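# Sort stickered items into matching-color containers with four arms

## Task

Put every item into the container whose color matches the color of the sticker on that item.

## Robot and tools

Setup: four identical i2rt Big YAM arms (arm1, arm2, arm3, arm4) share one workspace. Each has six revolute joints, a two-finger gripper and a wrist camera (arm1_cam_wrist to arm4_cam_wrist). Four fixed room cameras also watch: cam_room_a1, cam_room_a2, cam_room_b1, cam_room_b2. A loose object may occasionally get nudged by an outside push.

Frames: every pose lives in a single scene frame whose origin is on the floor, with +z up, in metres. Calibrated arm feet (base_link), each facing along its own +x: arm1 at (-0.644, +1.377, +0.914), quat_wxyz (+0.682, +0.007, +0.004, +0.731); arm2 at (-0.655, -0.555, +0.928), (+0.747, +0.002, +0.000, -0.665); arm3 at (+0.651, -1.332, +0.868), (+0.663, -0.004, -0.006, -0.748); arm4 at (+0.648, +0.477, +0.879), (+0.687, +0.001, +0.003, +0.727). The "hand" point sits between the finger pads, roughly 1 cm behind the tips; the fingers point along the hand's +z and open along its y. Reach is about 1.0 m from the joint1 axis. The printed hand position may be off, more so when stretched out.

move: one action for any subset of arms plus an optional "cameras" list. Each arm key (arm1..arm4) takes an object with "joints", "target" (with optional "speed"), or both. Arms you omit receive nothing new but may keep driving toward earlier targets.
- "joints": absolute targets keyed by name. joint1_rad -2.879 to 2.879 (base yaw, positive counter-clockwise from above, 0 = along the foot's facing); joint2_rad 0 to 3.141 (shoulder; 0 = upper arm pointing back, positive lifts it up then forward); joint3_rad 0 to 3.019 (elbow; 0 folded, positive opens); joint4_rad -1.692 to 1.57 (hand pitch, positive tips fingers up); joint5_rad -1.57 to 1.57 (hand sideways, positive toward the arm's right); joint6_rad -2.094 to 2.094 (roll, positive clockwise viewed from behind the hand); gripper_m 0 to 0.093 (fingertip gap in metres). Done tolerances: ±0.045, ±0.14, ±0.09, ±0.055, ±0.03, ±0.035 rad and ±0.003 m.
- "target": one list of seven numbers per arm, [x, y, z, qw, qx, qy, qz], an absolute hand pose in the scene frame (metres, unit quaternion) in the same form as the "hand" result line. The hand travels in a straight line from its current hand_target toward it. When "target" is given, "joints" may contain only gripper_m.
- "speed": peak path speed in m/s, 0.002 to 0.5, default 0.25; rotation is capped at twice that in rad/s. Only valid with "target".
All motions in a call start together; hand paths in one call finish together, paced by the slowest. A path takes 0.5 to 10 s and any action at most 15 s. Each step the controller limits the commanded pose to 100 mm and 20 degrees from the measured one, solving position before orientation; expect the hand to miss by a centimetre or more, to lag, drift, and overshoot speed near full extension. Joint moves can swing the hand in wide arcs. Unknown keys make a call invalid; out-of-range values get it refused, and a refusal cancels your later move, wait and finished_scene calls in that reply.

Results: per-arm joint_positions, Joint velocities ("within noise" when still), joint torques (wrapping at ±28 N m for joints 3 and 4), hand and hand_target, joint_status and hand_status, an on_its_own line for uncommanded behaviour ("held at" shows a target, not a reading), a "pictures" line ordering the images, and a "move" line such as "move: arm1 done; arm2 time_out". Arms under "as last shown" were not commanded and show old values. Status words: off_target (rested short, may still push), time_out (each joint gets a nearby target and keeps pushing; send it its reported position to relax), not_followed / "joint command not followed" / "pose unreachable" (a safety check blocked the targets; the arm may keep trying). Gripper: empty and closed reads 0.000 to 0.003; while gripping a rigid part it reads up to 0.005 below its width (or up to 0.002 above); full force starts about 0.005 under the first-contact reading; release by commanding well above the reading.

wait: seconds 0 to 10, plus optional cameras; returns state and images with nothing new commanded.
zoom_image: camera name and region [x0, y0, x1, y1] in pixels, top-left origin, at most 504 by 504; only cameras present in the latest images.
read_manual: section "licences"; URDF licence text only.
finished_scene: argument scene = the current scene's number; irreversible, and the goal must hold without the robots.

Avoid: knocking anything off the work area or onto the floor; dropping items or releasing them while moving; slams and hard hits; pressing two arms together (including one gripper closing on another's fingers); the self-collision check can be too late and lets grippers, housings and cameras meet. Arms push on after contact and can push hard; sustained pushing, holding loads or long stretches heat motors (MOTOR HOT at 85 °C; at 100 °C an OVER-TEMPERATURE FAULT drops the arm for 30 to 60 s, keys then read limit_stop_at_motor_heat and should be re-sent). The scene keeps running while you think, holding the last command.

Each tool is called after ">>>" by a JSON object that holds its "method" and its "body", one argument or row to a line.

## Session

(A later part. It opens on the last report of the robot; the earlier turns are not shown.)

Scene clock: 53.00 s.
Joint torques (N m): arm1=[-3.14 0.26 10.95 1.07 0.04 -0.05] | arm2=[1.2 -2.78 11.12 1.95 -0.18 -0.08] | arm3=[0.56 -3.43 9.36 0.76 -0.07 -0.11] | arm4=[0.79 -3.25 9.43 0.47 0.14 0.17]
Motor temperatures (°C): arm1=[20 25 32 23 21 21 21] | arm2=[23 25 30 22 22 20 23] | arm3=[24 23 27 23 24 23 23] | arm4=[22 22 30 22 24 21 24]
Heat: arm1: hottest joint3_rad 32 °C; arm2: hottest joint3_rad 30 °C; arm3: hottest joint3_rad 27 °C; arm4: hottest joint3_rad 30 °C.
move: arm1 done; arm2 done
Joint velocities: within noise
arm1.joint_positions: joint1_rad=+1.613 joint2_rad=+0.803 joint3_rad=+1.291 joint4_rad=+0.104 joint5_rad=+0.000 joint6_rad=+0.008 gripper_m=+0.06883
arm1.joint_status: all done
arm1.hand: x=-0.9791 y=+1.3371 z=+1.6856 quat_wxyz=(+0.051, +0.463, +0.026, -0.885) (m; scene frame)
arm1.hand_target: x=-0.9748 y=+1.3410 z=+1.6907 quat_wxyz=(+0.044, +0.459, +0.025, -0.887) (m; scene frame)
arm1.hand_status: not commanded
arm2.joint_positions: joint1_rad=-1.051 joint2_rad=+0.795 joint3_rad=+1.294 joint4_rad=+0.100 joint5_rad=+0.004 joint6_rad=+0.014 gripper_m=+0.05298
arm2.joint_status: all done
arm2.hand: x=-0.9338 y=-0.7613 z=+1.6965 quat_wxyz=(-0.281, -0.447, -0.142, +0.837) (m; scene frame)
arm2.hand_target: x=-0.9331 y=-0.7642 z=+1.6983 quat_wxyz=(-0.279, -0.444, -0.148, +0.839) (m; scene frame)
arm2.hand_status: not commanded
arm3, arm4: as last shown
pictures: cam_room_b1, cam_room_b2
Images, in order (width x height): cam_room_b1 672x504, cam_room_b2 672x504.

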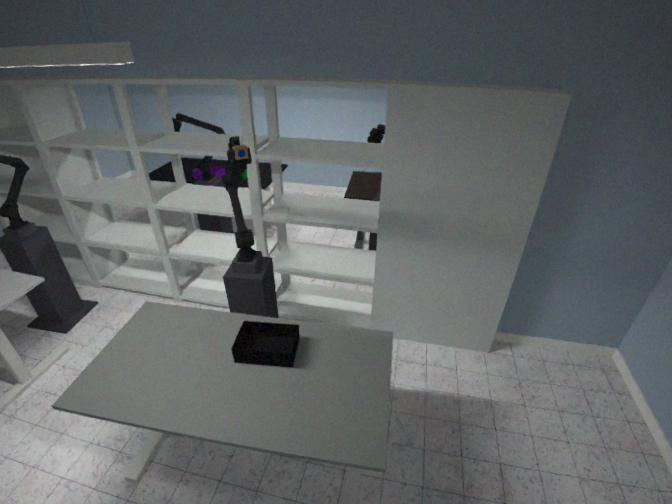

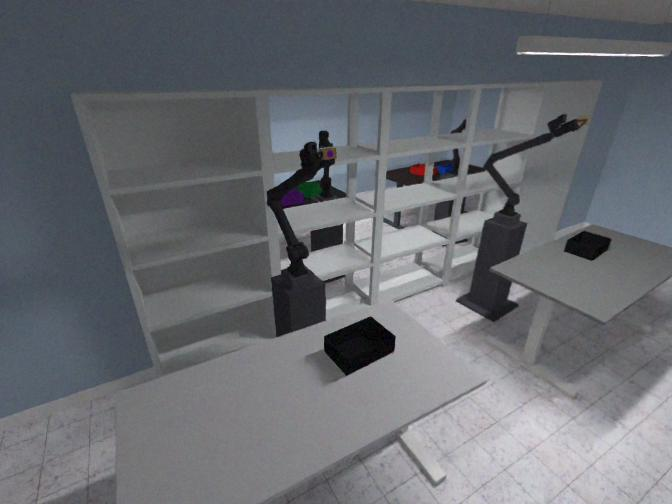

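>>> {"method": "move", "body": {
  "arm1": {"joints": {"joint1_rad": -2.248, "joint4_rad": -1.5}},
  "arm2": {"joints": {"joint1_rad": 0.918, "joint4_rad": -1.5}},
  "cameras": []
}}

>>> {"method": "move", "body": {
  "arm1": {"target": [-0.2745, 1.1202, 1.122, 0.247, 0.2888, 0.9217, -0.0774], "speed": 0.4},
  "arm2": {"target": [-0.268, -0.785, 1.1, 0.2495, 0.2561, 0.9313, -0.0686], "speed": 0.4},
  "arm3": {"target": [0.264, -1.102, 1.12, 0.0686, -0.9313, 0.2561, 0.2495], "speed": 0.4},
  "arm4": {"target": [0.2785, 0.7338, 1.12, 0.0774, -0.9217, 0.2888, 0.247], "speed": 0.4},
  "cameras": []
}}

>>> {"method": "move", "body": {
  "arm1": {"target": [0.008, 0.923, 1.115, 0.247, 0.2888, 0.9217, -0.0774], "speed": 0.3},
  "arm2": {"target": [0.008, -0.95, 1.09, 0.2495, 0.2561, 0.9313, -0.0686], "speed": 0.3},
  "cameras": ["arm1_cam_wrist", "arm2_cam_wrist"]
}}

>>> {"method": "move", "body": {
  "arm1": {"target": [0.007, 0.926, 1.02, 0.247, 0.2888, 0.9217, -0.0774], "speed": 0.12},
  "arm2": {"target": [0.008, -0.95, 1.02, 0.2495, 0.2561, 0.9313, -0.0686], "speed": 0.12},
  "cameras": ["arm1_cam_wrist", "arm2_cam_wrist"]
}}

>>> {"method": "move", "body": {
  "arm1": {"target": [0.007, 0.926, 0.998, 0.247, 0.2888, 0.9217, -0.0774], "speed": 0.06},
  "arm2": {"target": [0.007, -0.9495, 0.99, 0.225, 0.2578, 0.9376, -0.0619], "speed": 0.06},
  "cameras": ["arm1_cam_wrist", "arm2_cam_wrist"]
}}

Scene clock: 75.10 s.
Joint torques (N m): arm1=[-2.84 -0.15 11.6 0.92 -0.04 -0.01] | arm2=[1.03 -3.49 11.04 1.35 0.07 -0.06] | arm3=[0.56 -3.49 9.33 0.75 -0.07 -0.09] | arm4=[0.97 -3.19 9.46 0.46 0.14 0.13]
Motor temperatures (°C): arm1=[20 24 31 23 21 21 22] | arm2=[23 25 31 22 22 20 24] | arm3=[24 23 27 23 24 23 23] | arm4=[22 22 31 22 24 21 24]
Heat: arm1: hottest joint3_rad 31 °C; arm2: hottest joint3_rad 31 °C; arm3: hottest joint3_rad 27 °C; arm4: hottest joint3_rad 31 °C.
move: arm1 done; arm2 done
Joint velocities: within noise
arm1.joint_positions: joint1_rad=-2.242 joint2_rad=+0.809 joint3_rad=+1.287 joint4_rad=-1.492 joint5_rad=+0.002 joint6_rad=+0.006 gripper_m=+0.06893
arm1.joint_status: all done
arm1.hand: x=-0.4082 y=+1.2177 z=+1.3284 quat_wxyz=(-0.255, -0.288, -0.919, +0.083) (m; scene frame)
arm1.hand_target: x=-0.4120 y=+1.2188 z=+1.3356 quat_wxyz=(-0.261, -0.287, -0.918, +0.085) (m; scene frame)
arm1.hand_status: not commanded
arm2.joint_positions: joint1_rad=+0.914 joint2_rad=+0.805 joint3_rad=+1.294 joint4_rad=-1.488 joint5_rad=-0.002 joint6_rad=+0.012 gripper_m=+0.05298
arm2.joint_status: all done
arm2.hand: x=-0.4171 y=-0.6997 z=+1.3512 quat_wxyz=(-0.273, -0.262, -0.923, +0.071) (m; scene frame)
arm2.hand_target: x=-0.4199 y=-0.6973 z=+1.3538 quat_wxyz=(-0.272, -0.255, -0.925, +0.073) (m; scene frame)
arm2.hand_status: not commanded
arm3, arm4: as last shown
pictures: none
No camera images: "cameras" was empty.

Scene clock: 76.57 s.
Joint torques (N m): arm1=[-3.25 -7.47 11.97 1.8 -0.06 -0.03] | arm2=[1.44 -11.52 10.85 2.55 0.16 -0.03] | arm3=[1.73 -11.05 9.29 1.63 0.12 -0.03] | arm4=[1.26 -10.34 9.4 1.42 0.18 0.19]
Motor temperatures (°C): arm1=[20 24 31 23 21 21 22] | arm2=[23 25 31 22 22 20 24] | arm3=[24 23 27 23 24 23 23] | arm4=[22 22 31 22 24 21 24]
Heat: arm1: hottest joint3_rad 31 °C; arm2: hottest joint3_rad 31 °C; arm3: hottest joint3_rad 27 °C; arm4: hottest joint3_rad 31 °C.
move: arm1 off_target; arm2 done; arm3 done; arm4 done
Joint velocities: within noise
arm1.joint_positions: joint1_rad=-2.243 joint2_rad=+1.213 joint3_rad=+0.971 joint4_rad=-0.833 joint5_rad=-0.007 joint6_rad=+0.006 gripper_m=+0.06893
arm1.joint_status: not commanded
arm1.hand: x=-0.2775 y=+1.1273 z=+1.1085 quat_wxyz=(-0.227, -0.290, -0.927, +0.070) (m; scene frame)
arm1.hand_target: x=-0.2748 y=+1.1204 z=+1.1221 quat_wxyz=(-0.247, -0.289, -0.922, +0.078) (m; scene frame)
arm1.hand_status: off_target (0.016 m and 2.5 deg from the pose sent, 0.265 m and 1.1 deg at the start)
arm2.joint_positions: joint1_rad=+0.914 joint2_rad=+1.258 joint3_rad=+0.914 joint4_rad=-0.731 joint5_rad=+0.002 joint6_rad=+0.012 gripper_m=+0.05298
arm2.joint_status: not commanded
arm2.hand: x=-0.2728 y=-0.7858 z=+1.0945 quat_wxyz=(-0.237, -0.265, -0.933, +0.063) (m; scene frame)
arm2.hand_target: x=-0.2681 y=-0.7849 z=+1.1000 quat_wxyz=(-0.249, -0.256, -0.931, +0.068) (m; scene frame)
arm2.hand_status: done (0.007 m and 1.9 deg from the pose sent, 0.304 m and 2.9 deg at the start)
arm3.joint_positions: joint1_rad=-1.977 joint2_rad=+1.197 joint3_rad=+1.088 joint4_rad=-0.951 joint5_rad=+0.015 joint6_rad=+0.005 gripper_m=+0.09402
arm3.joint_status: not commanded
arm3.hand: x=+0.2662 y=-1.1009 z=+1.1158 quat_wxyz=(+0.066, -0.934, +0.258, +0.240) (m; scene frame)
arm3.hand_target: x=+0.2641 y=-1.1020 z=+1.1201 quat_wxyz=(+0.069, -0.931, +0.256, +0.250) (m; scene frame)
arm3.hand_status: done (0.005 m and 1.2 deg from the pose sent, 0.237 m and 2.0 deg at the start)
arm4.joint_positions: joint1_rad=+0.907 joint2_rad=+1.210 joint3_rad=+1.055 joint4_rad=-0.921 joint5_rad=+0.005 joint6_rad=-0.010 gripper_m=+0.09402
arm4.joint_status: not commanded
arm4.hand: x=+0.2837 y=+0.7335 z=+1.1134 quat_wxyz=(-0.074, +0.926, -0.287, -0.234) (m; scene frame)
arm4.hand_target: x=+0.2786 y=+0.7337 z=+1.1201 quat_wxyz=(-0.077, +0.922, -0.289, -0.247) (m; scene frame)
arm4.hand_status: done (0.008 m and 1.6 deg from the pose sent, 0.246 m and 2.1 deg at the start)
pictures: none
No camera images: "cameras" was empty.

Scene clock: 78.67 s.
Joint torques (N m): arm1=[-2.37 -19.49 17.61 0.7 0.03 -0.04] | arm2=[1.14 -22.12 17.02 1.21 0.08 -0.05] | arm3=[1.67 -10.81 9.35 1.61 0.12 -0.02] | arm4=[1.55 -10.81 9.37 1.28 0.18 0.18]
Motor temperatures (°C): arm1=[20 24 32 23 21 21 22] | arm2=[23 25 31 22 22 20 24] | arm3=[24 23 28 23 24 23 23] | arm4=[22 22 32 22 24 21 24]
Heat: arm1: hottest joint3_rad 32 °C; arm2: hottest joint3_rad 31 °C; arm3: hottest joint3_rad 28 °C; arm4: hottest joint3_rad 32 °C.
move: arm1 off_target; arm2 off_target
Joint velocities: within noise
arm1.joint_positions: joint1_rad=-2.243 joint2_rad=+2.130 joint3_rad=+2.087 joint4_rad=-1.046 joint5_rad=-0.007 joint6_rad=+0.006 gripper_m=+0.06893
arm1.joint_status: not commanded
arm1.hand: x=-0.0019 y=+0.9370 z=+1.0842 quat_wxyz=(-0.221, -0.290, -0.928, +0.068) (m; scene frame)
arm1.hand_target: x=+0.0061 y=+0.9241 z=+1.1150 quat_wxyz=(-0.248, -0.289, -0.922, +0.078) (m; scene frame)
arm1.hand_status: off_target (0.035 m and 3.2 deg from the pose sent, 0.351 m and 2.5 deg at the start)
arm2.joint_positions: joint1_rad=+0.914 joint2_rad=+2.065 joint3_rad=+1.887 joint4_rad=-0.900 joint5_rad=+0.002 joint6_rad=+0.012 gripper_m=+0.05298
arm2.joint_status: not commanded
arm2.hand: x=-0.0092 y=-0.9435 z=+1.0758 quat_wxyz=(-0.236, -0.265, -0.933, +0.063) (m; scene frame)
arm2.hand_target: x=+0.0067 y=-0.9492 z=+1.0900 quat_wxyz=(-0.250, -0.256, -0.931, +0.069) (m; scene frame)
arm2.hand_status: off_target (0.023 m and 2.0 deg from the pose sent, 0.325 m and 1.8 deg at the start)
arm3, arm4: as last shown
pictures: arm1_cam_wrist, arm2_cam_wrist
Images, in order (width x height): arm1_cam_wrist 672x504, arm2_cam_wrist 672x504.

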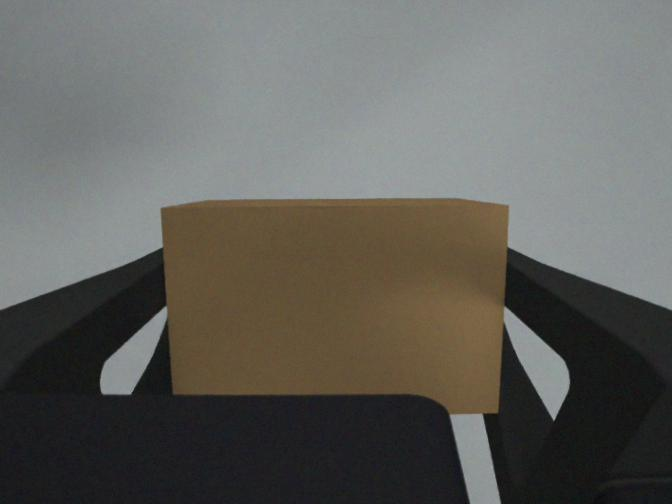

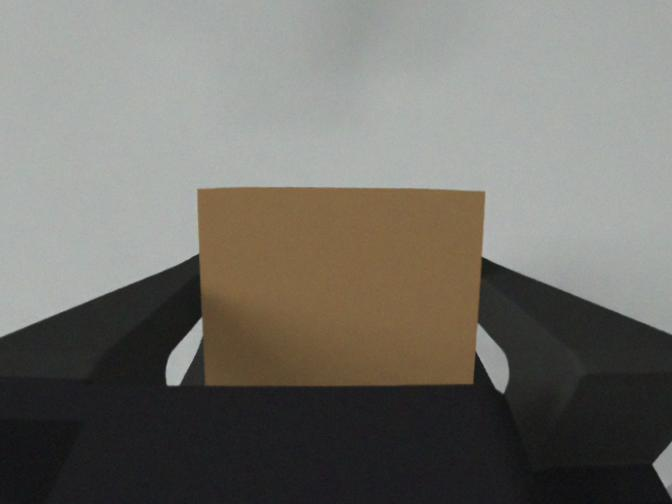

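Scene clock: 80.23 s.
Joint torques (N m): arm1=[-2.49 -19.55 11.79 1.78 0.06 -0.04] | arm2=[1.2 -22.36 10.77 2.62 0.06 -0.06] | arm3=[1.73 -10.87 9.35 1.57 0.13 -0.02] | arm4=[1.38 -10.23 9.36 1.39 0.2 0.18]
Motor temperatures (°C): arm1=[20 24 32 23 21 21 22] | arm2=[23 25 31 22 22 20 24] | arm3=[24 23 28 23 24 23 23] | arm4=[22 22 32 22 24 21 24]
Heat: arm1: hottest joint3_rad 32 °C; arm2: hottest joint3_rad 31 °C; arm3: hottest joint3_rad 28 °C; arm4: hottest joint3_rad 32 °C.
move: arm1 done; arm2 off_target
Joint velocities: within noise
arm1.joint_positions: joint1_rad=-2.243 joint2_rad=+2.159 joint3_rad=+1.954 joint4_rad=-0.846 joint5_rad=-0.007 joint6_rad=+0.006 gripper_m=+0.06893
arm1.joint_status: not commanded
arm1.hand: x=+0.0043 y=+0.9323 z=+1.0195 quat_wxyz=(-0.239, -0.289, -0.924, +0.074) (m; scene frame)
arm1.hand_target: x=+0.0068 y=+0.9260 z=+1.0200 quat_wxyz=(-0.247, -0.289, -0.922, +0.077) (m; scene frame)
arm1.hand_status: done (0.007 m and 1.0 deg from the pose sent, 0.066 m and 3.2 deg at the start)
arm2.joint_positions: joint1_rad=+0.914 joint2_rad=+2.110 joint3_rad=+1.852 joint4_rad=-0.779 joint5_rad=+0.002 joint6_rad=+0.012 gripper_m=+0.05298
arm2.joint_status: not commanded
arm2.hand: x=+0.0042 y=-0.9514 z=+1.0400 quat_wxyz=(-0.255, -0.263, -0.928, +0.068) (m; scene frame)
arm2.hand_target: x=+0.0073 y=-0.9496 z=+1.0200 quat_wxyz=(-0.249, -0.256, -0.931, +0.068) (m; scene frame)
arm2.hand_status: off_target (0.020 m and 1.1 deg from the pose sent, 0.059 m and 1.9 deg at the start)
arm3, arm4: as last shown
arm4.joint_positions: joint1_rad=+0.907 joint2_rad=+1.210 joint3_rad=+1.055 joint4_rad=-0.921 joint5_rad=+0.005 joint6_rad=-0.009 gripper_m=+0.09402
pictures: arm1_cam_wrist, arm2_cam_wrist
Images, in order (width x height): arm1_cam_wrist 672x504, arm2_cam_wrist 672x504.

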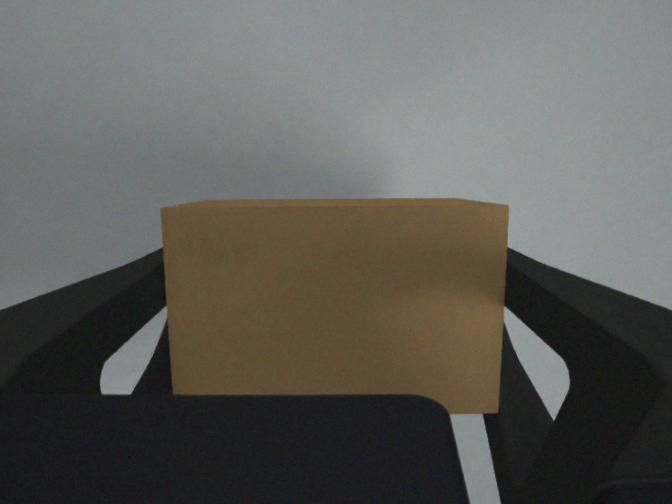

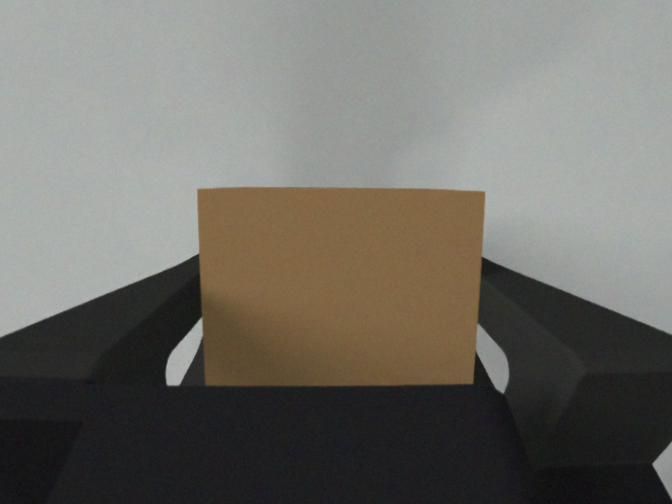

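Scene clock: 81.23 s.
Joint torques (N m): arm1=[-2.78 -19.37 11.47 1.72 0.06 -0.03] | arm2=[1.03 -21.42 12.11 1.65 0.01 -0.05] | arm3=[1.73 -10.81 9.36 1.63 0.12 -0.02] | arm4=[1.32 -10.93 9.4 1.35 0.21 0.18]
Motor temperatures (°C): arm1=[20 24 32 23 21 21 22] | arm2=[23 25 32 22 22 20 24] | arm3=[24 23 28 23 24 23 23] | arm4=[22 22 32 22 24 21 24]
Heat: arm1: hottest joint3_rad 32 °C; arm2: hottest joint3_rad 32 °C; arm3: hottest joint3_rad 28 °C; arm4: hottest joint3_rad 32 °C.
move: arm1 done; arm2 off_target
Joint velocities: within noise
arm1.joint_positions: joint1_rad=-2.243 joint2_rad=+2.166 joint3_rad=+1.926 joint4_rad=-0.798 joint5_rad=-0.007 joint6_rad=+0.006 gripper_m=+0.06893
arm1.joint_status: not commanded
arm1.hand: x=+0.0056 y=+0.9313 z=+1.0058 quat_wxyz=(-0.245, -0.288, -0.923, +0.075) (m; scene frame)
arm1.hand_target: x=+0.0068 y=+0.9260 z=+0.9982 quat_wxyz=(-0.247, -0.289, -0.922, +0.078) (m; scene frame)
arm1.hand_status: done (0.010 m and 0.3 deg from the pose sent, 0.023 m and 1.0 deg at the start)
arm2.joint_positions: joint1_rad=+0.915 joint2_rad=+2.144 joint3_rad=+1.852 joint4_rad=-0.779 joint5_rad=+0.003 joint6_rad=+0.011 gripper_m=+0.05298
arm2.joint_status: not commanded
arm2.hand: x=+0.0036 y=-0.9504 z=+1.0141 quat_wxyz=(-0.239, -0.264, -0.932, +0.064) (m; scene frame)
arm2.hand_target: x=+0.0061 y=-0.9489 z=+0.9900 quat_wxyz=(-0.225, -0.258, -0.938, +0.062) (m; scene frame)
arm2.hand_status: off_target (0.024 m and 1.9 deg from the pose sent, 0.050 m and 3.8 deg at the start)
arm3, arm4: as last shown
pictures: arm1_cam_wrist, arm2_cam_wrist
Images, in order (width x height): arm1_cam_wrist 672x504, arm2_cam_wrist 672x504.

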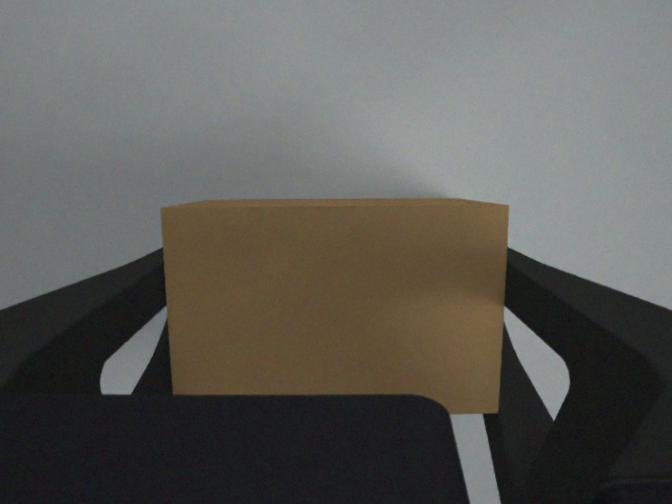

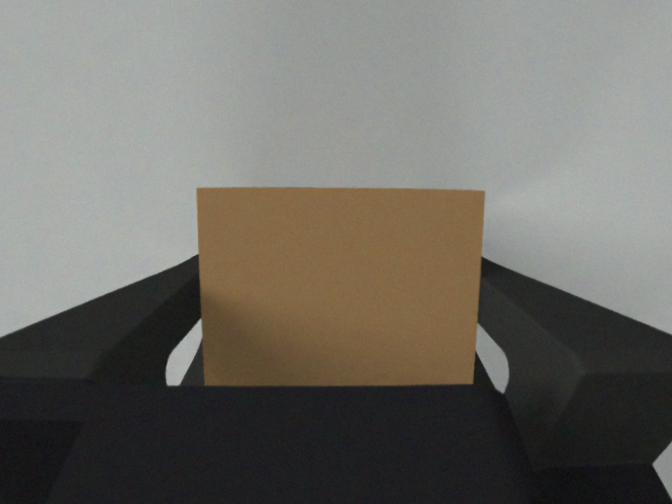

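>>> {"method": "move", "body": {
  "arm1": {"joints": {"gripper_m": 0.093}},
  "arm2": {"joints": {"gripper_m": 0.093}},
  "cameras": ["arm1_cam_wrist", "arm2_cam_wrist"]
}}

>>> {"method": "move", "body": {
  "arm1": {"target": [-0.055, 0.969, 1.075, 0.247, 0.2888, 0.9217, -0.0774], "speed": 0.2},
  "arm2": {"target": [-0.055, -0.913, 1.07, 0.2495, 0.2561, 0.9313, -0.0686], "speed": 0.2},
  "cameras": ["arm1_cam_wrist", "arm2_cam_wrist"]
}}

>>> {"method": "move", "body": {
  "arm1": {"target": [-0.2745, 1.1202, 1.12, 0.247, 0.2888, 0.9217, -0.0774], "speed": 0.45},
  "arm2": {"target": [-0.268, -0.785, 1.11, 0.2495, 0.2561, 0.9313, -0.0686], "speed": 0.45},
  "cameras": []
}}

>>> {"method": "move", "body": {
  "arm3": {"target": [-0.0255, -0.947, 1.11, 0.0686, -0.9313, 0.2561, 0.2495], "speed": 0.35},
  "arm4": {"target": [-0.007, 0.963, 1.09, 0.0774, -0.9217, 0.2888, 0.247], "speed": 0.35},
  "cameras": ["arm3_cam_wrist", "arm4_cam_wrist"]
}}

Scene clock: 95.17 s.
Joint torques (N m): arm1=[-2.55 -18.84 11.49 1.88 0.05 0.04] | arm2=[1.14 -21.71 12.12 1.62 0.02 -0.05] | arm3=[1.73 -10.93 9.33 1.63 0.12 -0.03] | arm4=[1.73 -10.23 9.33 1.36 0.21 0.14]
Motor temperatures (°C): arm1=[20 25 32 23 21 21 22] | arm2=[23 26 33 22 22 20 24] | arm3=[24 23 28 23 24 23 23] | arm4=[22 22 33 22 24 21 24]
Heat: arm1: hottest joint3_rad 32 °C; arm2: hottest joint3_rad 33 °C; arm3: hottest joint3_rad 28 °C; arm4: hottest joint3_rad 33 °C.
move: arm1 done; arm2 done
Joint velocities: within noise
arm1.joint_positions: joint1_rad=-2.243 joint2_rad=+2.166 joint3_rad=+1.926 joint4_rad=-0.798 joint5_rad=-0.007 joint6_rad=+0.006 gripper_m=+0.09297
arm1.joint_status: all done
arm1.hand: x=+0.0056 y=+0.9313 z=+1.0058 quat_wxyz=(-0.245, -0.288, -0.923, +0.075) (m; scene frame)
arm1.hand_target: x=+0.0068 y=+0.9260 z=+0.9982 quat_wxyz=(-0.247, -0.289, -0.922, +0.078) (m; scene frame)
arm1.hand_status: not commanded
arm2.joint_positions: joint1_rad=+0.915 joint2_rad=+2.146 joint3_rad=+1.852 joint4_rad=-0.779 joint5_rad=+0.003 joint6_rad=+0.011 gripper_m=+0.09293
arm2.joint_status: all done
arm2.hand: x=+0.0035 y=-0.9504 z=+1.0129 quat_wxyz=(-0.238, -0.264, -0.932, +0.064) (m; scene frame)
arm2.hand_target: x=+0.0061 y=-0.9489 z=+0.9901 quat_wxyz=(-0.225, -0.258, -0.938, +0.062) (m; scene frame)
arm2.hand_status: not commanded
arm3, arm4: as last shown
pictures: arm1_cam_wrist, arm2_cam_wrist
Images, in order (width x height): arm1_cam_wrist 672x504, arm2_cam_wrist 672x504.

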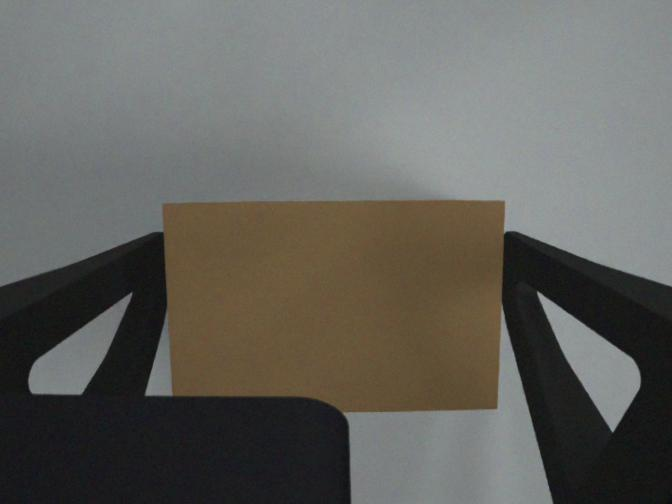

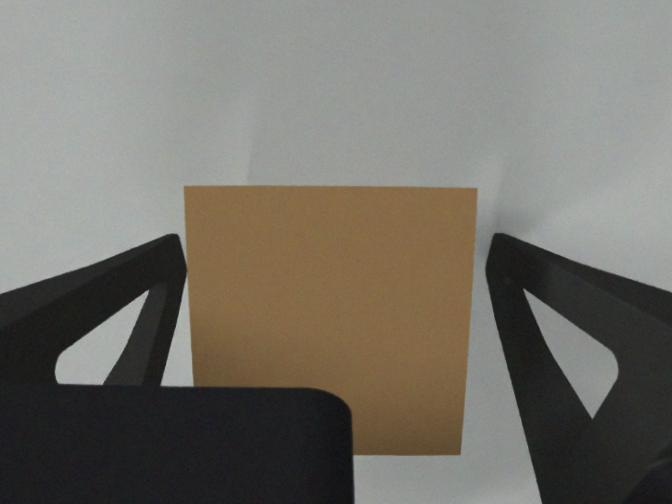

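Scene clock: 96.47 s.
Joint torques (N m): arm1=[-1.9 -17.38 11.33 0.87 0.05 -0.06] | arm2=[1.2 -20.78 10.14 2.39 0.02 -0.01] | arm3=[1.73 -10.81 9.35 1.62 0.12 -0.02] | arm4=[1.49 -10.7 9.33 1.4 0.21 0.16]
Motor temperatures (°C): arm1=[20 26 32 23 21 21 22] | arm2=[23 26 33 22 22 20 24] | arm3=[24 23 28 23 24 23 23] | arm4=[22 22 33 22 24 21 24]
Heat: arm1: hottest joint3_rad 32 °C; arm2: hottest joint3_rad 33 °C; arm3: hottest joint3_rad 28 °C; arm4: hottest joint3_rad 33 °C.
move: arm1 done; arm2 off_target
Joint velocities: within noise
arm1.joint_positions: joint1_rad=-2.244 joint2_rad=+1.920 joint3_rad=+1.702 joint4_rad=-0.811 joint5_rad=-0.007 joint6_rad=+0.009 gripper_m=+0.09297
arm1.joint_status: not commanded
arm1.hand: x=-0.0521 y=+0.9713 z=+1.0736 quat_wxyz=(-0.250, -0.290, -0.921, +0.076) (m; scene frame)
arm1.hand_target: x=-0.0551 y=+0.9689 z=+1.0751 quat_wxyz=(-0.247, -0.289, -0.922, +0.077) (m; scene frame)
arm1.hand_status: done (0.004 m and 0.3 deg from the pose sent, 0.099 m and 0.4 deg at the start)
arm2.joint_positions: joint1_rad=+0.915 joint2_rad=+1.894 joint3_rad=+1.623 joint4_rad=-0.767 joint5_rad=+0.003 joint6_rad=+0.008 gripper_m=+0.09293
arm2.joint_status: not commanded
arm2.hand: x=-0.0556 y=-0.9153 z=+1.0818 quat_wxyz=(-0.254, -0.261, -0.929, +0.069) (m; scene frame)
arm2.hand_target: x=-0.0551 y=-0.9129 z=+1.0701 quat_wxyz=(-0.249, -0.256, -0.931, +0.068) (m; scene frame)
arm2.hand_status: off_target (0.012 m and 0.8 deg from the pose sent, 0.090 m and 1.6 deg at the start)
arm3, arm4: as last shown
pictures: arm1_cam_wrist, arm2_cam_wrist
Images, in order (width x height): arm1_cam_wrist 672x504, arm2_cam_wrist 672x504.

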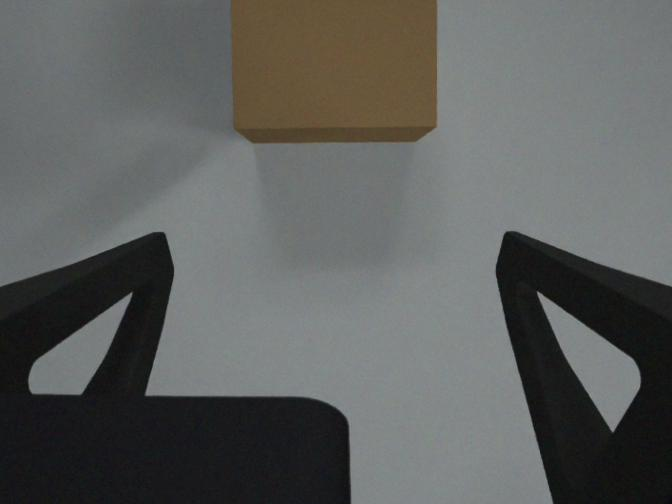

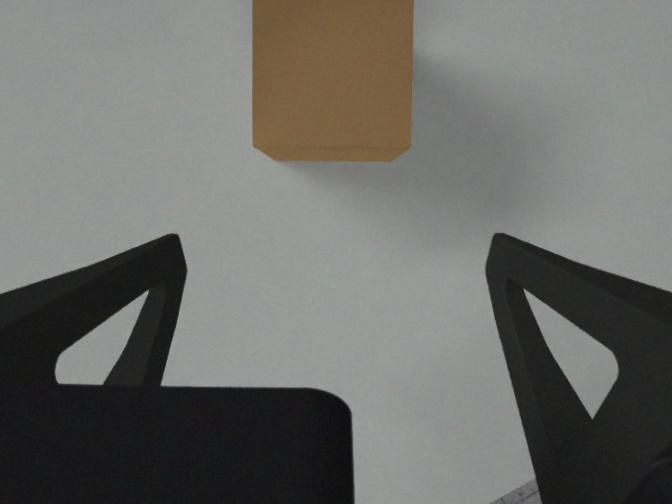

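Scene clock: 97.93 s.
Joint torques (N m): arm1=[-2.61 -5.13 11.37 0.94 -0.02 -0.07] | arm2=[1.32 -8.88 10.13 1.29 0.11 0.02] | arm3=[1.73 -10.87 9.39 1.59 0.12 -0.02] | arm4=[1.14 -10.7 9.39 1.46 0.2 0.18]
Motor temperatures (°C): arm1=[20 26 32 23 21 21 22] | arm2=[23 26 33 22 22 20 24] | arm3=[24 23 28 23 24 23 23] | arm4=[22 22 33 22 24 21 24]
Heat: arm1: hottest joint3_rad 32 °C; arm2: hottest joint3_rad 33 °C; arm3: hottest joint3_rad 28 °C; arm4: hottest joint3_rad 33 °C.
move: arm1 done; arm2 off_target
Joint velocities: within noise
arm1.joint_positions: joint1_rad=-2.244 joint2_rad=+1.191 joint3_rad=+0.976 joint4_rad=-0.801 joint5_rad=-0.008 joint6_rad=+0.006 gripper_m=+0.09297
arm1.joint_status: not commanded
arm1.hand: x=-0.2718 y=+1.1234 z=+1.1249 quat_wxyz=(-0.256, -0.287, -0.920, +0.078) (m; scene frame)
arm1.hand_target: x=-0.2746 y=+1.1202 z=+1.1201 quat_wxyz=(-0.247, -0.289, -0.922, +0.077) (m; scene frame)
arm1.hand_status: done (0.006 m and 1.0 deg from the pose sent, 0.272 m and 0.3 deg at the start)
arm2.joint_positions: joint1_rad=+0.915 joint2_rad=+1.222 joint3_rad=+0.946 joint4_rad=-0.727 joint5_rad=+0.003 joint6_rad=+0.008 gripper_m=+0.09293
arm2.joint_status: not commanded
arm2.hand: x=-0.2647 y=-0.7906 z=+1.1263 quat_wxyz=(-0.270, -0.260, -0.924, +0.073) (m; scene frame)
arm2.hand_target: x=-0.2683 y=-0.7849 z=+1.1104 quat_wxyz=(-0.250, -0.256, -0.931, +0.069) (m; scene frame)
arm2.hand_status: off_target (0.018 m and 2.6 deg from the pose sent, 0.251 m and 0.8 deg at the start)
arm3, arm4: as last shown
pictures: none
No camera images: "cameras" was empty.

Scene clock: 100.00 s.
Joint torques (N m): arm1=[-2.96 -5.48 11.4 0.99 -0.05 -0.08] | arm2=[1.38 -8.94 10.14 1.32 0.11 0.02] | arm3=[2.49 -24.88 14.38 0.55 0.12 0.03] | arm4=[0.15 -25.93 12.98 0.38 -0.07 -0.08]
Motor temperatures (°C): arm1=[20 25 32 23 21 21 22] | arm2=[23 26 33 22 22 20 24] | arm3=[24 23 29 23 24 23 23] | arm4=[22 23 33 22 24 21 24]
Heat: arm1: hottest joint3_rad 32 °C; arm2: hottest joint3_rad 33 °C; arm3: hottest joint3_rad 29 °C; arm4: hottest joint3_rad 33 °C.
move: arm3 off_target; arm4 off_target
Joint velocities: within noise
arm1, arm2: as last shown
arm3.joint_positions: joint1_rad=-1.972 joint2_rad=+2.088 joint3_rad=+2.131 joint4_rad=-1.124 joint5_rad=+0.022 joint6_rad=+0.012 gripper_m=+0.09402
arm3.joint_status: not commanded
arm3.hand: x=-0.0106 y=-0.9433 z=+1.0869 quat_wxyz=(+0.065, -0.936, +0.260, +0.230) (m; scene frame)
arm3.hand_target: x=-0.0243 y=-0.9476 z=+1.1101 quat_wxyz=(+0.069, -0.931, +0.256, +0.250) (m; scene frame)
arm3.hand_status: off_target (0.028 m and 2.4 deg from the pose sent, 0.330 m and 1.2 deg at the start)
arm4.joint_positions: joint1_rad=+0.883 joint2_rad=+2.229 joint3_rad=+2.297 joint4_rad=-1.139 joint5_rad=-0.007 joint6_rad=-0.016 gripper_m=+0.09402
arm4.joint_status: not commanded
arm4.hand: x=-0.0022 y=+0.9534 z=+1.0795 quat_wxyz=(-0.073, +0.923, -0.293, -0.237) (m; scene frame)
arm4.hand_target: x=-0.0064 y=+0.9625 z=+1.0898 quat_wxyz=(-0.078, +0.922, -0.289, -0.248) (m; scene frame)
arm4.hand_status: off_target (0.015 m and 1.3 deg from the pose sent, 0.371 m and 1.6 deg at the start)
pictures: arm3_cam_wrist, arm4_cam_wrist
Images, in order (width x height): arm3_cam_wrist 672x504, arm4_cam_wrist 672x504.

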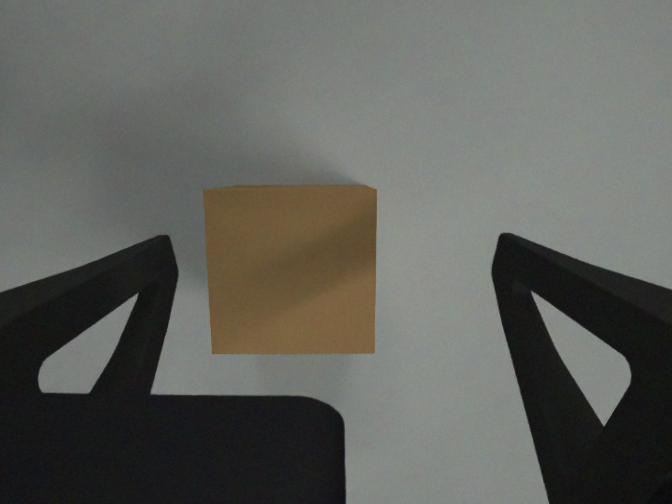

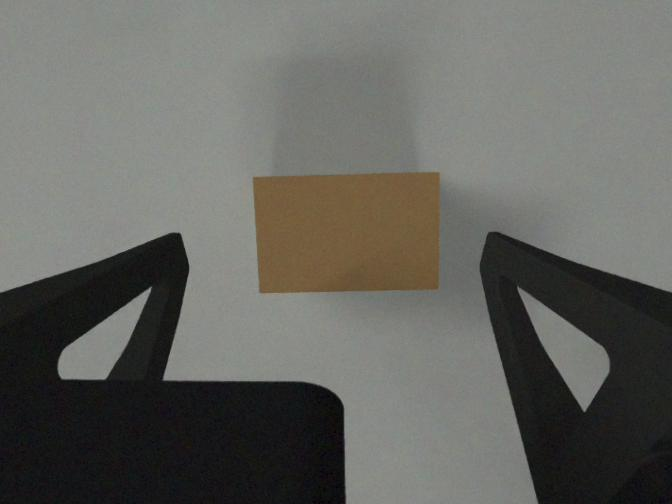

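>>> {"method": "move", "body": {
  "arm3": {"target": [-0.0288, -0.9683, 1.01, 0.0686, -0.9313, 0.2561, 0.2495], "speed": 0.12},
  "arm4": {"target": [-0.0082, 0.97, 0.997, 0.0774, -0.9217, 0.2888, 0.247], "speed": 0.12},
  "cameras": ["arm3_cam_wrist", "arm4_cam_wrist"]
}}

Scene clock: 118.77 s.
Joint torques (N m): arm1=[-2.32 -5.25 11.33 0.94 -0.04 -0.04] | arm2=[1.38 -9 10.14 1.31 0.11 0.01] | arm3=[2.67 -24.18 8.29 1.59 0.11 0.01] | arm4=[0.62 -25.29 9.48 1.57 -0.07 -0.08]
Motor temperatures (°C): arm1=[20 25 32 23 21 21 22] | arm2=[23 26 32 22 22 20 23] | arm3=[24 25 31 23 24 23 23] | arm4=[22 26 36 22 24 21 24]
Heat: arm1: hottest joint3_rad 32 °C; arm2: hottest joint3_rad 32 °C; arm3: hottest joint3_rad 31 °C; arm4: hottest joint3_rad 36 °C.
move: arm3 off_target; arm4 off_target
Joint velocities: within noise
arm1, arm2: as last shown
arm3.joint_positions: joint1_rad=-1.946 joint2_rad=+2.082 joint3_rad=+1.934 joint4_rad=-0.884 joint5_rad=+0.037 joint6_rad=+0.037 gripper_m=+0.09400
arm3.joint_status: not commanded
arm3.hand: x=-0.0232 y=-0.9567 z=+1.0218 quat_wxyz=(+0.072, -0.929, +0.260, +0.253) (m; scene frame)
arm3.hand_target: x=-0.0285 y=-0.9684 z=+1.0101 quat_wxyz=(+0.069, -0.931, +0.256, +0.249) (m; scene frame)
arm3.hand_status: off_target (0.017 m and 0.7 deg from the pose sent, 0.083 m and 2.4 deg at the start)
arm4.joint_positions: joint1_rad=+0.876 joint2_rad=+2.241 joint3_rad=+2.148 joint4_rad=-0.946 joint5_rad=-0.011 joint6_rad=-0.022 gripper_m=+0.09402
arm4.joint_status: not commanded
arm4.hand: x=-0.0072 y=+0.9624 z=+1.0182 quat_wxyz=(-0.078, +0.919, -0.292, -0.252) (m; scene frame)
arm4.hand_target: x=-0.0076 y=+0.9694 z=+0.9972 quat_wxyz=(-0.077, +0.922, -0.289, -0.247) (m; scene frame)
arm4.hand_status: off_target (0.023 m and 0.7 deg from the pose sent, 0.085 m and 1.3 deg at the start)
pictures: arm3_cam_wrist, arm4_cam_wrist
Images, in order (width x height): arm3_cam_wrist 672x504, arm4_cam_wrist 672x504.

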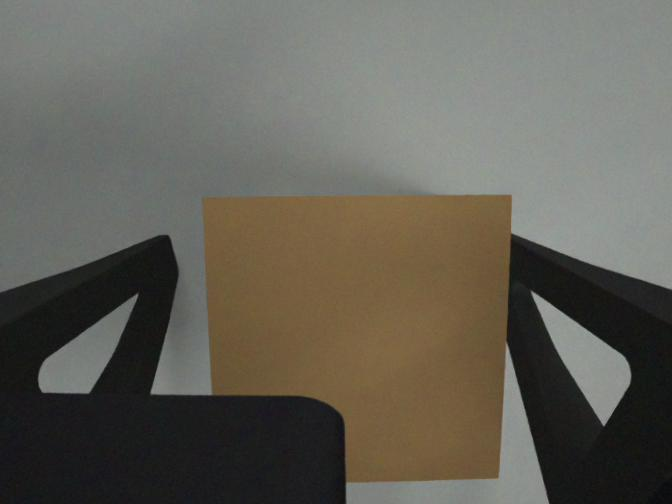

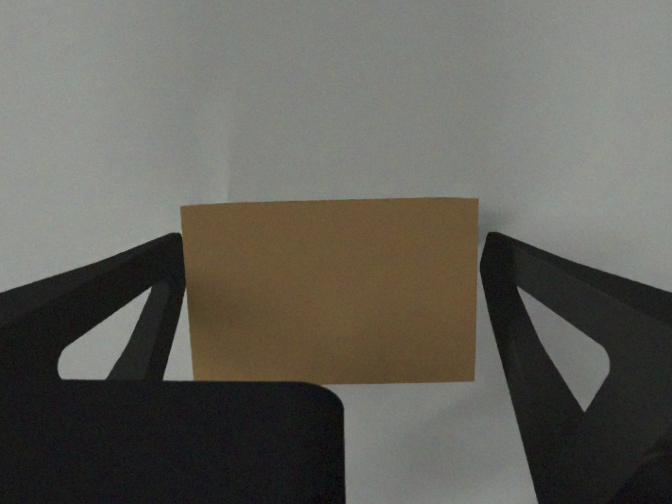

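>>> {"method": "move", "body": {
  "arm3": {"joints": {"gripper_m": 0.045}},
  "arm4": {"joints": {"gripper_m": 0.058}},
  "cameras": ["arm3_cam_wrist", "arm4_cam_wrist"]
}}

>>> {"method": "move", "body": {
  "arm3": {"target": [0.0, -0.975, 1.065, 0.0686, -0.9313, 0.2561, 0.2495], "speed": 0.2},
  "arm4": {"target": [0.018, 0.949, 1.06, 0.0774, -0.9217, 0.2888, 0.247], "speed": 0.2},
  "cameras": ["arm3_cam_wrist", "arm4_cam_wrist"]
}}

>>> {"method": "move", "body": {
  "arm3": {"target": [0.264, -1.102, 1.12, 0.0686, -0.9313, 0.2561, 0.2495], "speed": 0.45},
  "arm4": {"target": [0.2785, 0.7338, 1.12, 0.0774, -0.9217, 0.2888, 0.247], "speed": 0.45},
  "cameras": []
}}

>>> {"method": "move", "body": {
  "arm3": {"joints": {"joint2_rad": 0.8, "joint3_rad": 1.3, "joint4_rad": -1.5, "joint5_rad": 0, "joint6_rad": 0}},
  "arm4": {"joints": {"joint1_rad": -1.102, "joint2_rad": 0.8, "joint3_rad": 1.3, "joint4_rad": -1.5, "joint5_rad": 0, "joint6_rad": 0}},
  "cameras": []
}}

>>> {"method": "move", "body": {
  "arm3": {"joints": {"joint1_rad": 1.054}},
  "arm4": {"target": [1.1152, 0.7478, 0.87, 0.2499, -0.2508, 0.9328, 0.0672], "speed": 0.4},
  "cameras": ["arm3_cam_wrist", "arm4_cam_wrist", "cam_room_a1"]
}}

Scene clock: 154.87 s.
Joint torques (N m): arm1=[-2.08 -5.54 11.4 0.85 -0.06 -0.08] | arm2=[1.38 -8.94 10.13 1.32 0.11 0.02] | arm3=[2.37 -24.35 8.36 1.46 0.12 -0.01] | arm4=[0.26 -24.88 9.37 1.42 -0.03 -0.07]
Motor temperatures (°C): arm1=[20 24 33 23 21 21 21] | arm2=[23 25 31 22 22 20 23] | arm3=[24 25 29 23 24 23 23] | arm4=[22 25 35 22 24 21 24]
Heat: arm1: hottest joint3_rad 33 °C; arm2: hottest joint3_rad 31 °C; arm3: hottest joint3_rad 29 °C; arm4: hottest joint3_rad 35 °C.
move: arm3 off_target; arm4 off_target
Joint velocities: within noise
arm1, arm2: as last shown
arm3.joint_positions: joint1_rad=-1.939 joint2_rad=+2.082 joint3_rad=+1.933 joint4_rad=-0.880 joint5_rad=+0.037 joint6_rad=+0.039 gripper_m=+0.05341
arm3.joint_status: gripper_m off_target (ended at +0.05344, target +0.04500)
arm3.hand: x=-0.0264 y=-0.9613 z=+1.0218 quat_wxyz=(+0.071, -0.929, +0.258, +0.255) (m; scene frame)
arm3.hand_target: x=-0.0285 y=-0.9683 z=+1.0100 quat_wxyz=(+0.069, -0.931, +0.256, +0.249) (m; scene frame)
arm3.hand_status: not commanded
arm4.joint_positions: joint1_rad=+0.876 joint2_rad=+2.241 joint3_rad=+2.148 joint4_rad=-0.945 joint5_rad=-0.011 joint6_rad=-0.024 gripper_m=+0.06942
arm4.joint_status: gripper_m off_target (ended at +0.06944, target +0.05800)
arm4.hand: x=-0.0073 y=+0.9624 z=+1.0183 quat_wxyz=(-0.078, +0.920, -0.291, -0.252) (m; scene frame)
arm4.hand_target: x=-0.0076 y=+0.9694 z=+0.9972 quat_wxyz=(-0.077, +0.922, -0.289, -0.247) (m; scene frame)
arm4.hand_status: not commanded
pictures: arm3_cam_wrist, arm4_cam_wrist
Images, in order (width x height): arm3_cam_wrist 672x504, arm4_cam_wrist 672x504.

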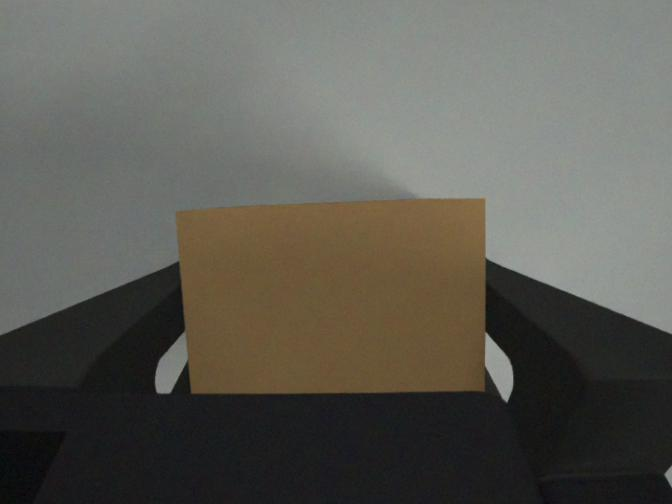

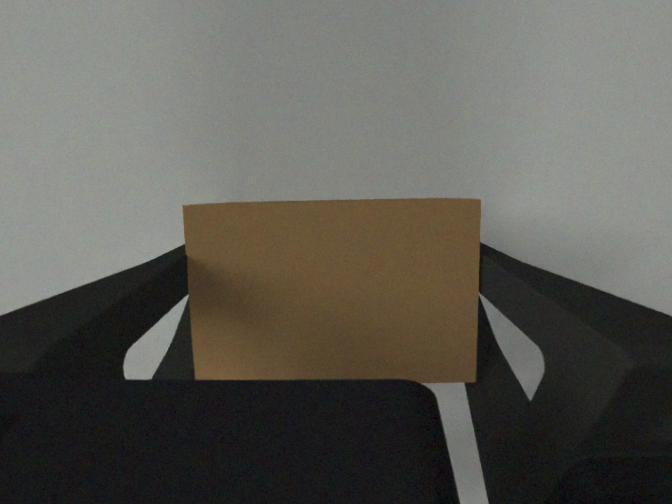

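Scene clock: 156.10 s.
Joint torques (N m): arm1=[-2.78 -4.89 11.43 0.85 -0.06 -0.05] | arm2=[1.26 -8.88 10.14 1.33 0.11 0.02] | arm3=[1.55 -25 9.52 0.75 -0.06 -0.09] | arm4=[0.5 -28.34 9.35 0.49 0.01 -0.03]
Motor temperatures (°C): arm1=[20 24 33 23 21 21 21] | arm2=[23 25 31 22 22 20 23] | arm3=[24 25 29 23 24 23 23] | arm4=[22 25 35 22 24 21 25]
Heat: arm1: hottest joint3_rad 33 °C; arm2: hottest joint3_rad 31 °C; arm3: hottest joint3_rad 29 °C; arm4: hottest joint3_rad 35 °C.
move: arm3 done; arm4 off_target
Joint velocities: within noise
arm1, arm2: as last shown
arm3.joint_positions: joint1_rad=-1.939 joint2_rad=+1.995 joint3_rad=+1.893 joint4_rad=-0.943 joint5_rad=+0.036 joint6_rad=+0.039 gripper_m=+0.05341
arm3.joint_status: not commanded
arm3.hand: x=-0.0020 y=-0.9740 z=+1.0581 quat_wxyz=(+0.069, -0.931, +0.258, +0.247) (m; scene frame)
arm3.hand_target: x=+0.0000 y=-0.9750 z=+1.0649 quat_wxyz=(+0.069, -0.931, +0.256, +0.249) (m; scene frame)
arm3.hand_status: done (0.007 m and 0.3 deg from the pose sent, 0.052 m and 0.7 deg at the start)
arm4.joint_positions: joint1_rad=+0.876 joint2_rad=+2.158 joint3_rad=+2.084 joint4_rad=-0.985 joint5_rad=-0.011 joint6_rad=-0.025 gripper_m=+0.06942
arm4.joint_status: not commanded
arm4.hand: x=+0.0136 y=+0.9471 z=+1.0465 quat_wxyz=(-0.075, +0.922, -0.291, -0.243) (m; scene frame)
arm4.hand_target: x=+0.0179 y=+0.9489 z=+1.0599 quat_wxyz=(-0.077, +0.922, -0.289, -0.247) (m; scene frame)
arm4.hand_status: off_target (0.014 m and 0.6 deg from the pose sent, 0.051 m and 0.7 deg at the start)
pictures: arm3_cam_wrist, arm4_cam_wrist
Images, in order (width x height): arm3_cam_wrist 672x504, arm4_cam_wrist 672x504.

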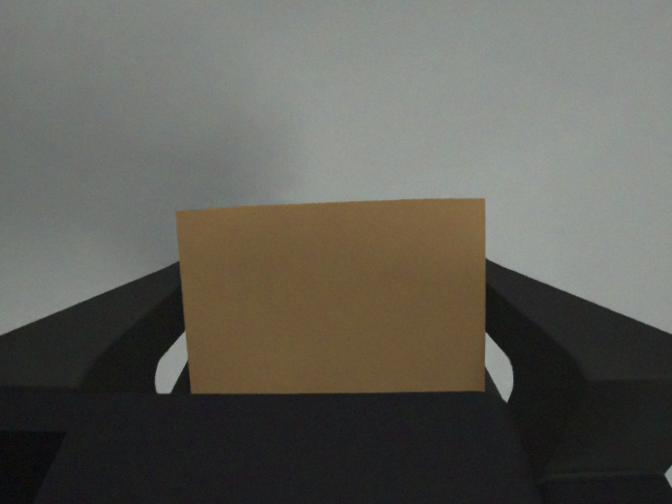

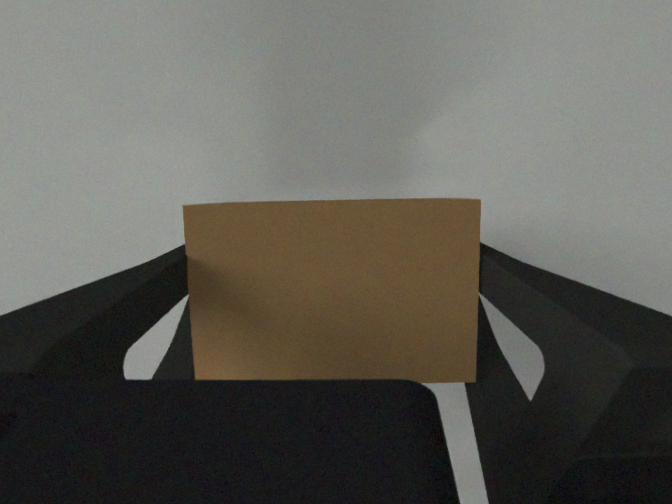

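Scene clock: 157.60 s.
Joint torques (N m): arm1=[-2.26 -5.25 11.51 1.09 -0.01 -0.08] | arm2=[1.38 -9 10.17 1.35 0.11 0.02] | arm3=[0.38 -8.88 9.37 0.94 -0.06 -0.13] | arm4=[1.14 -8.59 9.29 0.65 0.21 0.18]
Motor temperatures (°C): arm1=[20 24 33 23 21 21 21] | arm2=[23 25 31 22 22 20 23] | arm3=[24 25 29 23 24 23 23] | arm4=[22 25 35 22 24 21 25]
Heat: arm1: hottest joint3_rad 33 °C; arm2: hottest joint3_rad 31 °C; arm3: hottest joint3_rad 29 °C; arm4: hottest joint3_rad 35 °C.
move: arm3 done; arm4 done
Joint velocities: arm1=[-0.015 -0.015 0.002 -0.046 -0.007 -0.037 -0.001] | arm2=[within noise] | arm3=[within noise] | arm4=[within noise]
arm1, arm2: as last shown
arm3.joint_positions: joint1_rad=-1.958 joint2_rad=+1.179 joint3_rad=+1.088 joint4_rad=-0.933 joint5_rad=+0.020 joint6_rad=+0.016 gripper_m=+0.05341
arm3.joint_status: not commanded
arm3.hand: x=+0.2609 y=-1.1068 z=+1.1256 quat_wxyz=(+0.069, -0.930, +0.253, +0.257) (m; scene frame)
arm3.hand_target: x=+0.2640 y=-1.1021 z=+1.1200 quat_wxyz=(+0.069, -0.931, +0.256, +0.250) (m; scene frame)
arm3.hand_status: done (0.008 m and 0.9 deg from the pose sent, 0.302 m and 0.3 deg at the start)
arm4.joint_positions: joint1_rad=+0.909 joint2_rad=+1.189 joint3_rad=+1.056 joint4_rad=-0.895 joint5_rad=+0.005 joint6_rad=-0.010 gripper_m=+0.06942
arm4.joint_status: not commanded
arm4.hand: x=+0.2803 y=+0.7348 z=+1.1258 quat_wxyz=(-0.081, +0.921, -0.284, -0.256) (m; scene frame)
arm4.hand_target: x=+0.2786 y=+0.7337 z=+1.1200 quat_wxyz=(-0.077, +0.922, -0.289, -0.247) (m; scene frame)
arm4.hand_status: done (0.006 m and 1.3 deg from the pose sent, 0.348 m and 0.6 deg at the start)
pictures: none
No camera images: "cameras" was empty.

Scene clock: 159.60 s.
Joint torques (N m): arm1=[-2.32 -5.01 11.26 0.98 -0.04 -0.03] | arm2=[1.44 -8.82 10.15 1.31 0.11 0.02] | arm3=[0.44 -3.43 10.37 0.85 -0.09 -0.12] | arm4=[0.03 -3.55 9.06 0.47 0.04 0.15]
Motor temperatures (°C): arm1=[20 24 33 23 21 21 21] | arm2=[23 25 31 22 22 20 23] | arm3=[24 25 29 23 24 23 23] | arm4=[22 25 35 22 24 21 25]
Heat: arm1: hottest joint3_rad 33 °C; arm2: hottest joint3_rad 31 °C; arm3: hottest joint3_rad 29 °C; arm4: hottest joint3_rad 35 °C.
move: arm3 done; arm4 done
Joint velocities: within noise
arm1, arm2: as last shown
arm3.joint_positions: joint1_rad=-1.958 joint2_rad=+0.808 joint3_rad=+1.282 joint4_rad=-1.495 joint5_rad=+0.002 joint6_rad=+0.008 gripper_m=+0.05341
arm3.joint_status: all done
arm3.hand: x=+0.4083 y=-1.1900 z=+1.2812 quat_wxyz=(+0.062, -0.931, +0.248, +0.260) (m; scene frame)
arm3.hand_target: x=+0.4124 y=-1.1886 z=+1.2910 quat_wxyz=(+0.066, -0.928, +0.249, +0.270) (m; scene frame)
arm3.hand_status: not commanded
arm4.joint_positions: joint1_rad=-1.099 joint2_rad=+0.813 joint3_rad=+1.290 joint4_rad=-1.490 joint5_rad=+0.001 joint6_rad=-0.010 gripper_m=+0.06949
arm4.joint_status: all done
arm4.hand: x=+0.8925 y=+0.6194 z=+1.2963 quat_wxyz=(-0.263, +0.255, -0.928, -0.069) (m; scene frame)
arm4.hand_target: x=+0.8878 y=+0.6161 z=+1.3032 quat_wxyz=(-0.269, +0.249, -0.927, -0.072) (m; scene frame)
arm4.hand_status: not commanded
pictures: none
No camera images: "cameras" was empty.

Scene clock: 161.97 s.
Joint torques (N m): arm1=[-3.14 -5.07 11.22 0.98 0.02 -0.07] | arm2=[1.44 -8.88 10.14 1.31 0.11 0.03] | arm3=[1.9 -3.08 10.36 0.85 0.11 -0.11] | arm4=[0.62 -16.73 8.58 1.31 0.03 0.17]
Motor temperatures (°C): arm1=[20 24 33 23 21 21 21] | arm2=[23 25 31 22 22 20 23] | arm3=[24 25 29 23 24 23 23] | arm4=[22 25 35 22 24 21 25]
Heat: arm1: hottest joint3_rad 33 °C; arm2: hottest joint3_rad 31 °C; arm3: hottest joint3_rad 29 °C; arm4: hottest joint3_rad 35 °C.
move: arm3 done; arm4 off_target
Joint velocities: within noise
arm1, arm2: as last shown
arm3.joint_positions: joint1_rad=+1.044 joint2_rad=+0.808 joint3_rad=+1.282 joint4_rad=-1.495 joint5_rad=-0.002 joint6_rad=+0.006 gripper_m=+0.05325
arm3.joint_status: all done
arm3.hand: x=+0.8719 y=-1.4935 z=+1.2859 quat_wxyz=(-0.260, -0.307, -0.911, +0.091) (m; scene frame)
arm3.hand_target: x=+0.8709 y=-1.4897 z=+1.2957 quat_wxyz=(-0.270, -0.299, -0.910, +0.094) (m; scene frame)
arm3.hand_status: not commanded
arm4.joint_positions: joint1_rad=-1.099 joint2_rad=+1.767 joint3_rad=+0.884 joint4_rad=-0.223 joint5_rad=+0.001 joint6_rad=-0.010 gripper_m=+0.06949
arm4.joint_status: not commanded
arm4.hand: x=+1.0929 y=+0.7359 z=+0.8498 quat_wxyz=(-0.220, +0.259, -0.939, -0.057) (m; scene frame)
arm4.hand_target: x=+1.1142 y=+0.7472 z=+0.8707 quat_wxyz=(-0.250, +0.251, -0.933, -0.067) (m; scene frame)
arm4.hand_status: off_target (0.032 m and 3.8 deg from the pose sent, 0.498 m and 1.8 deg at the start)
pictures: arm3_cam_wrist, arm4_cam_wrist, cam_room_a1
Images, in order (width x height): arm3_cam_wrist 672x504, arm4_cam_wrist 672x504, cam_room_a1 672x504.

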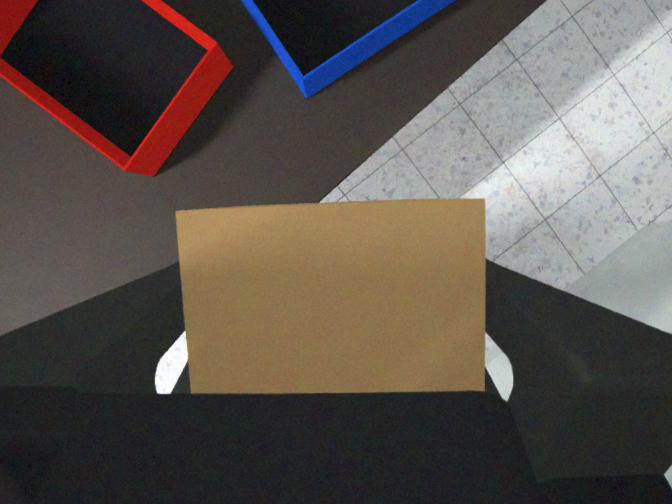

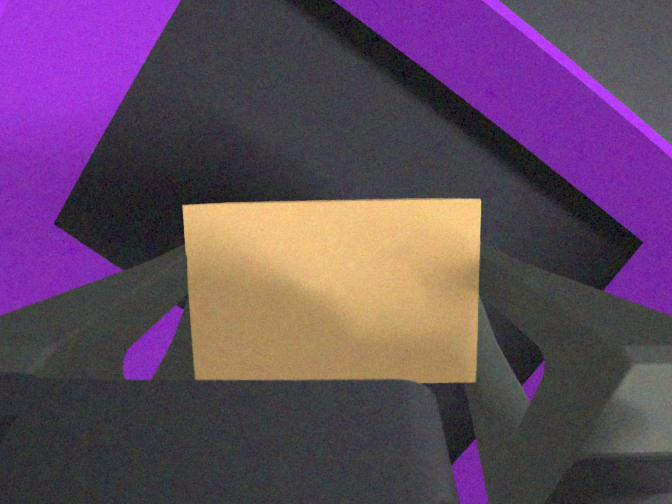

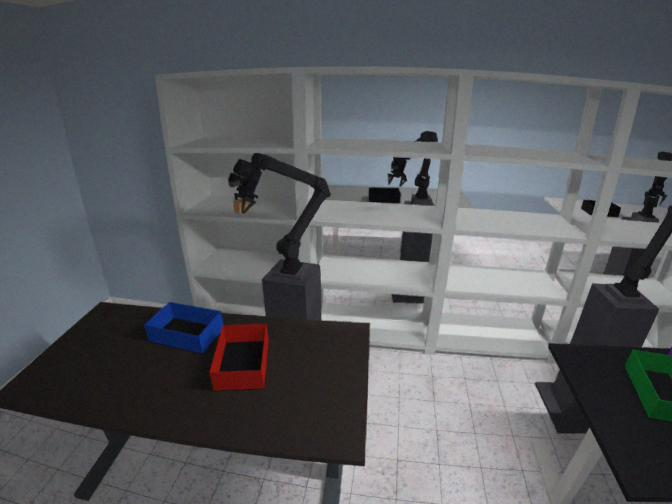

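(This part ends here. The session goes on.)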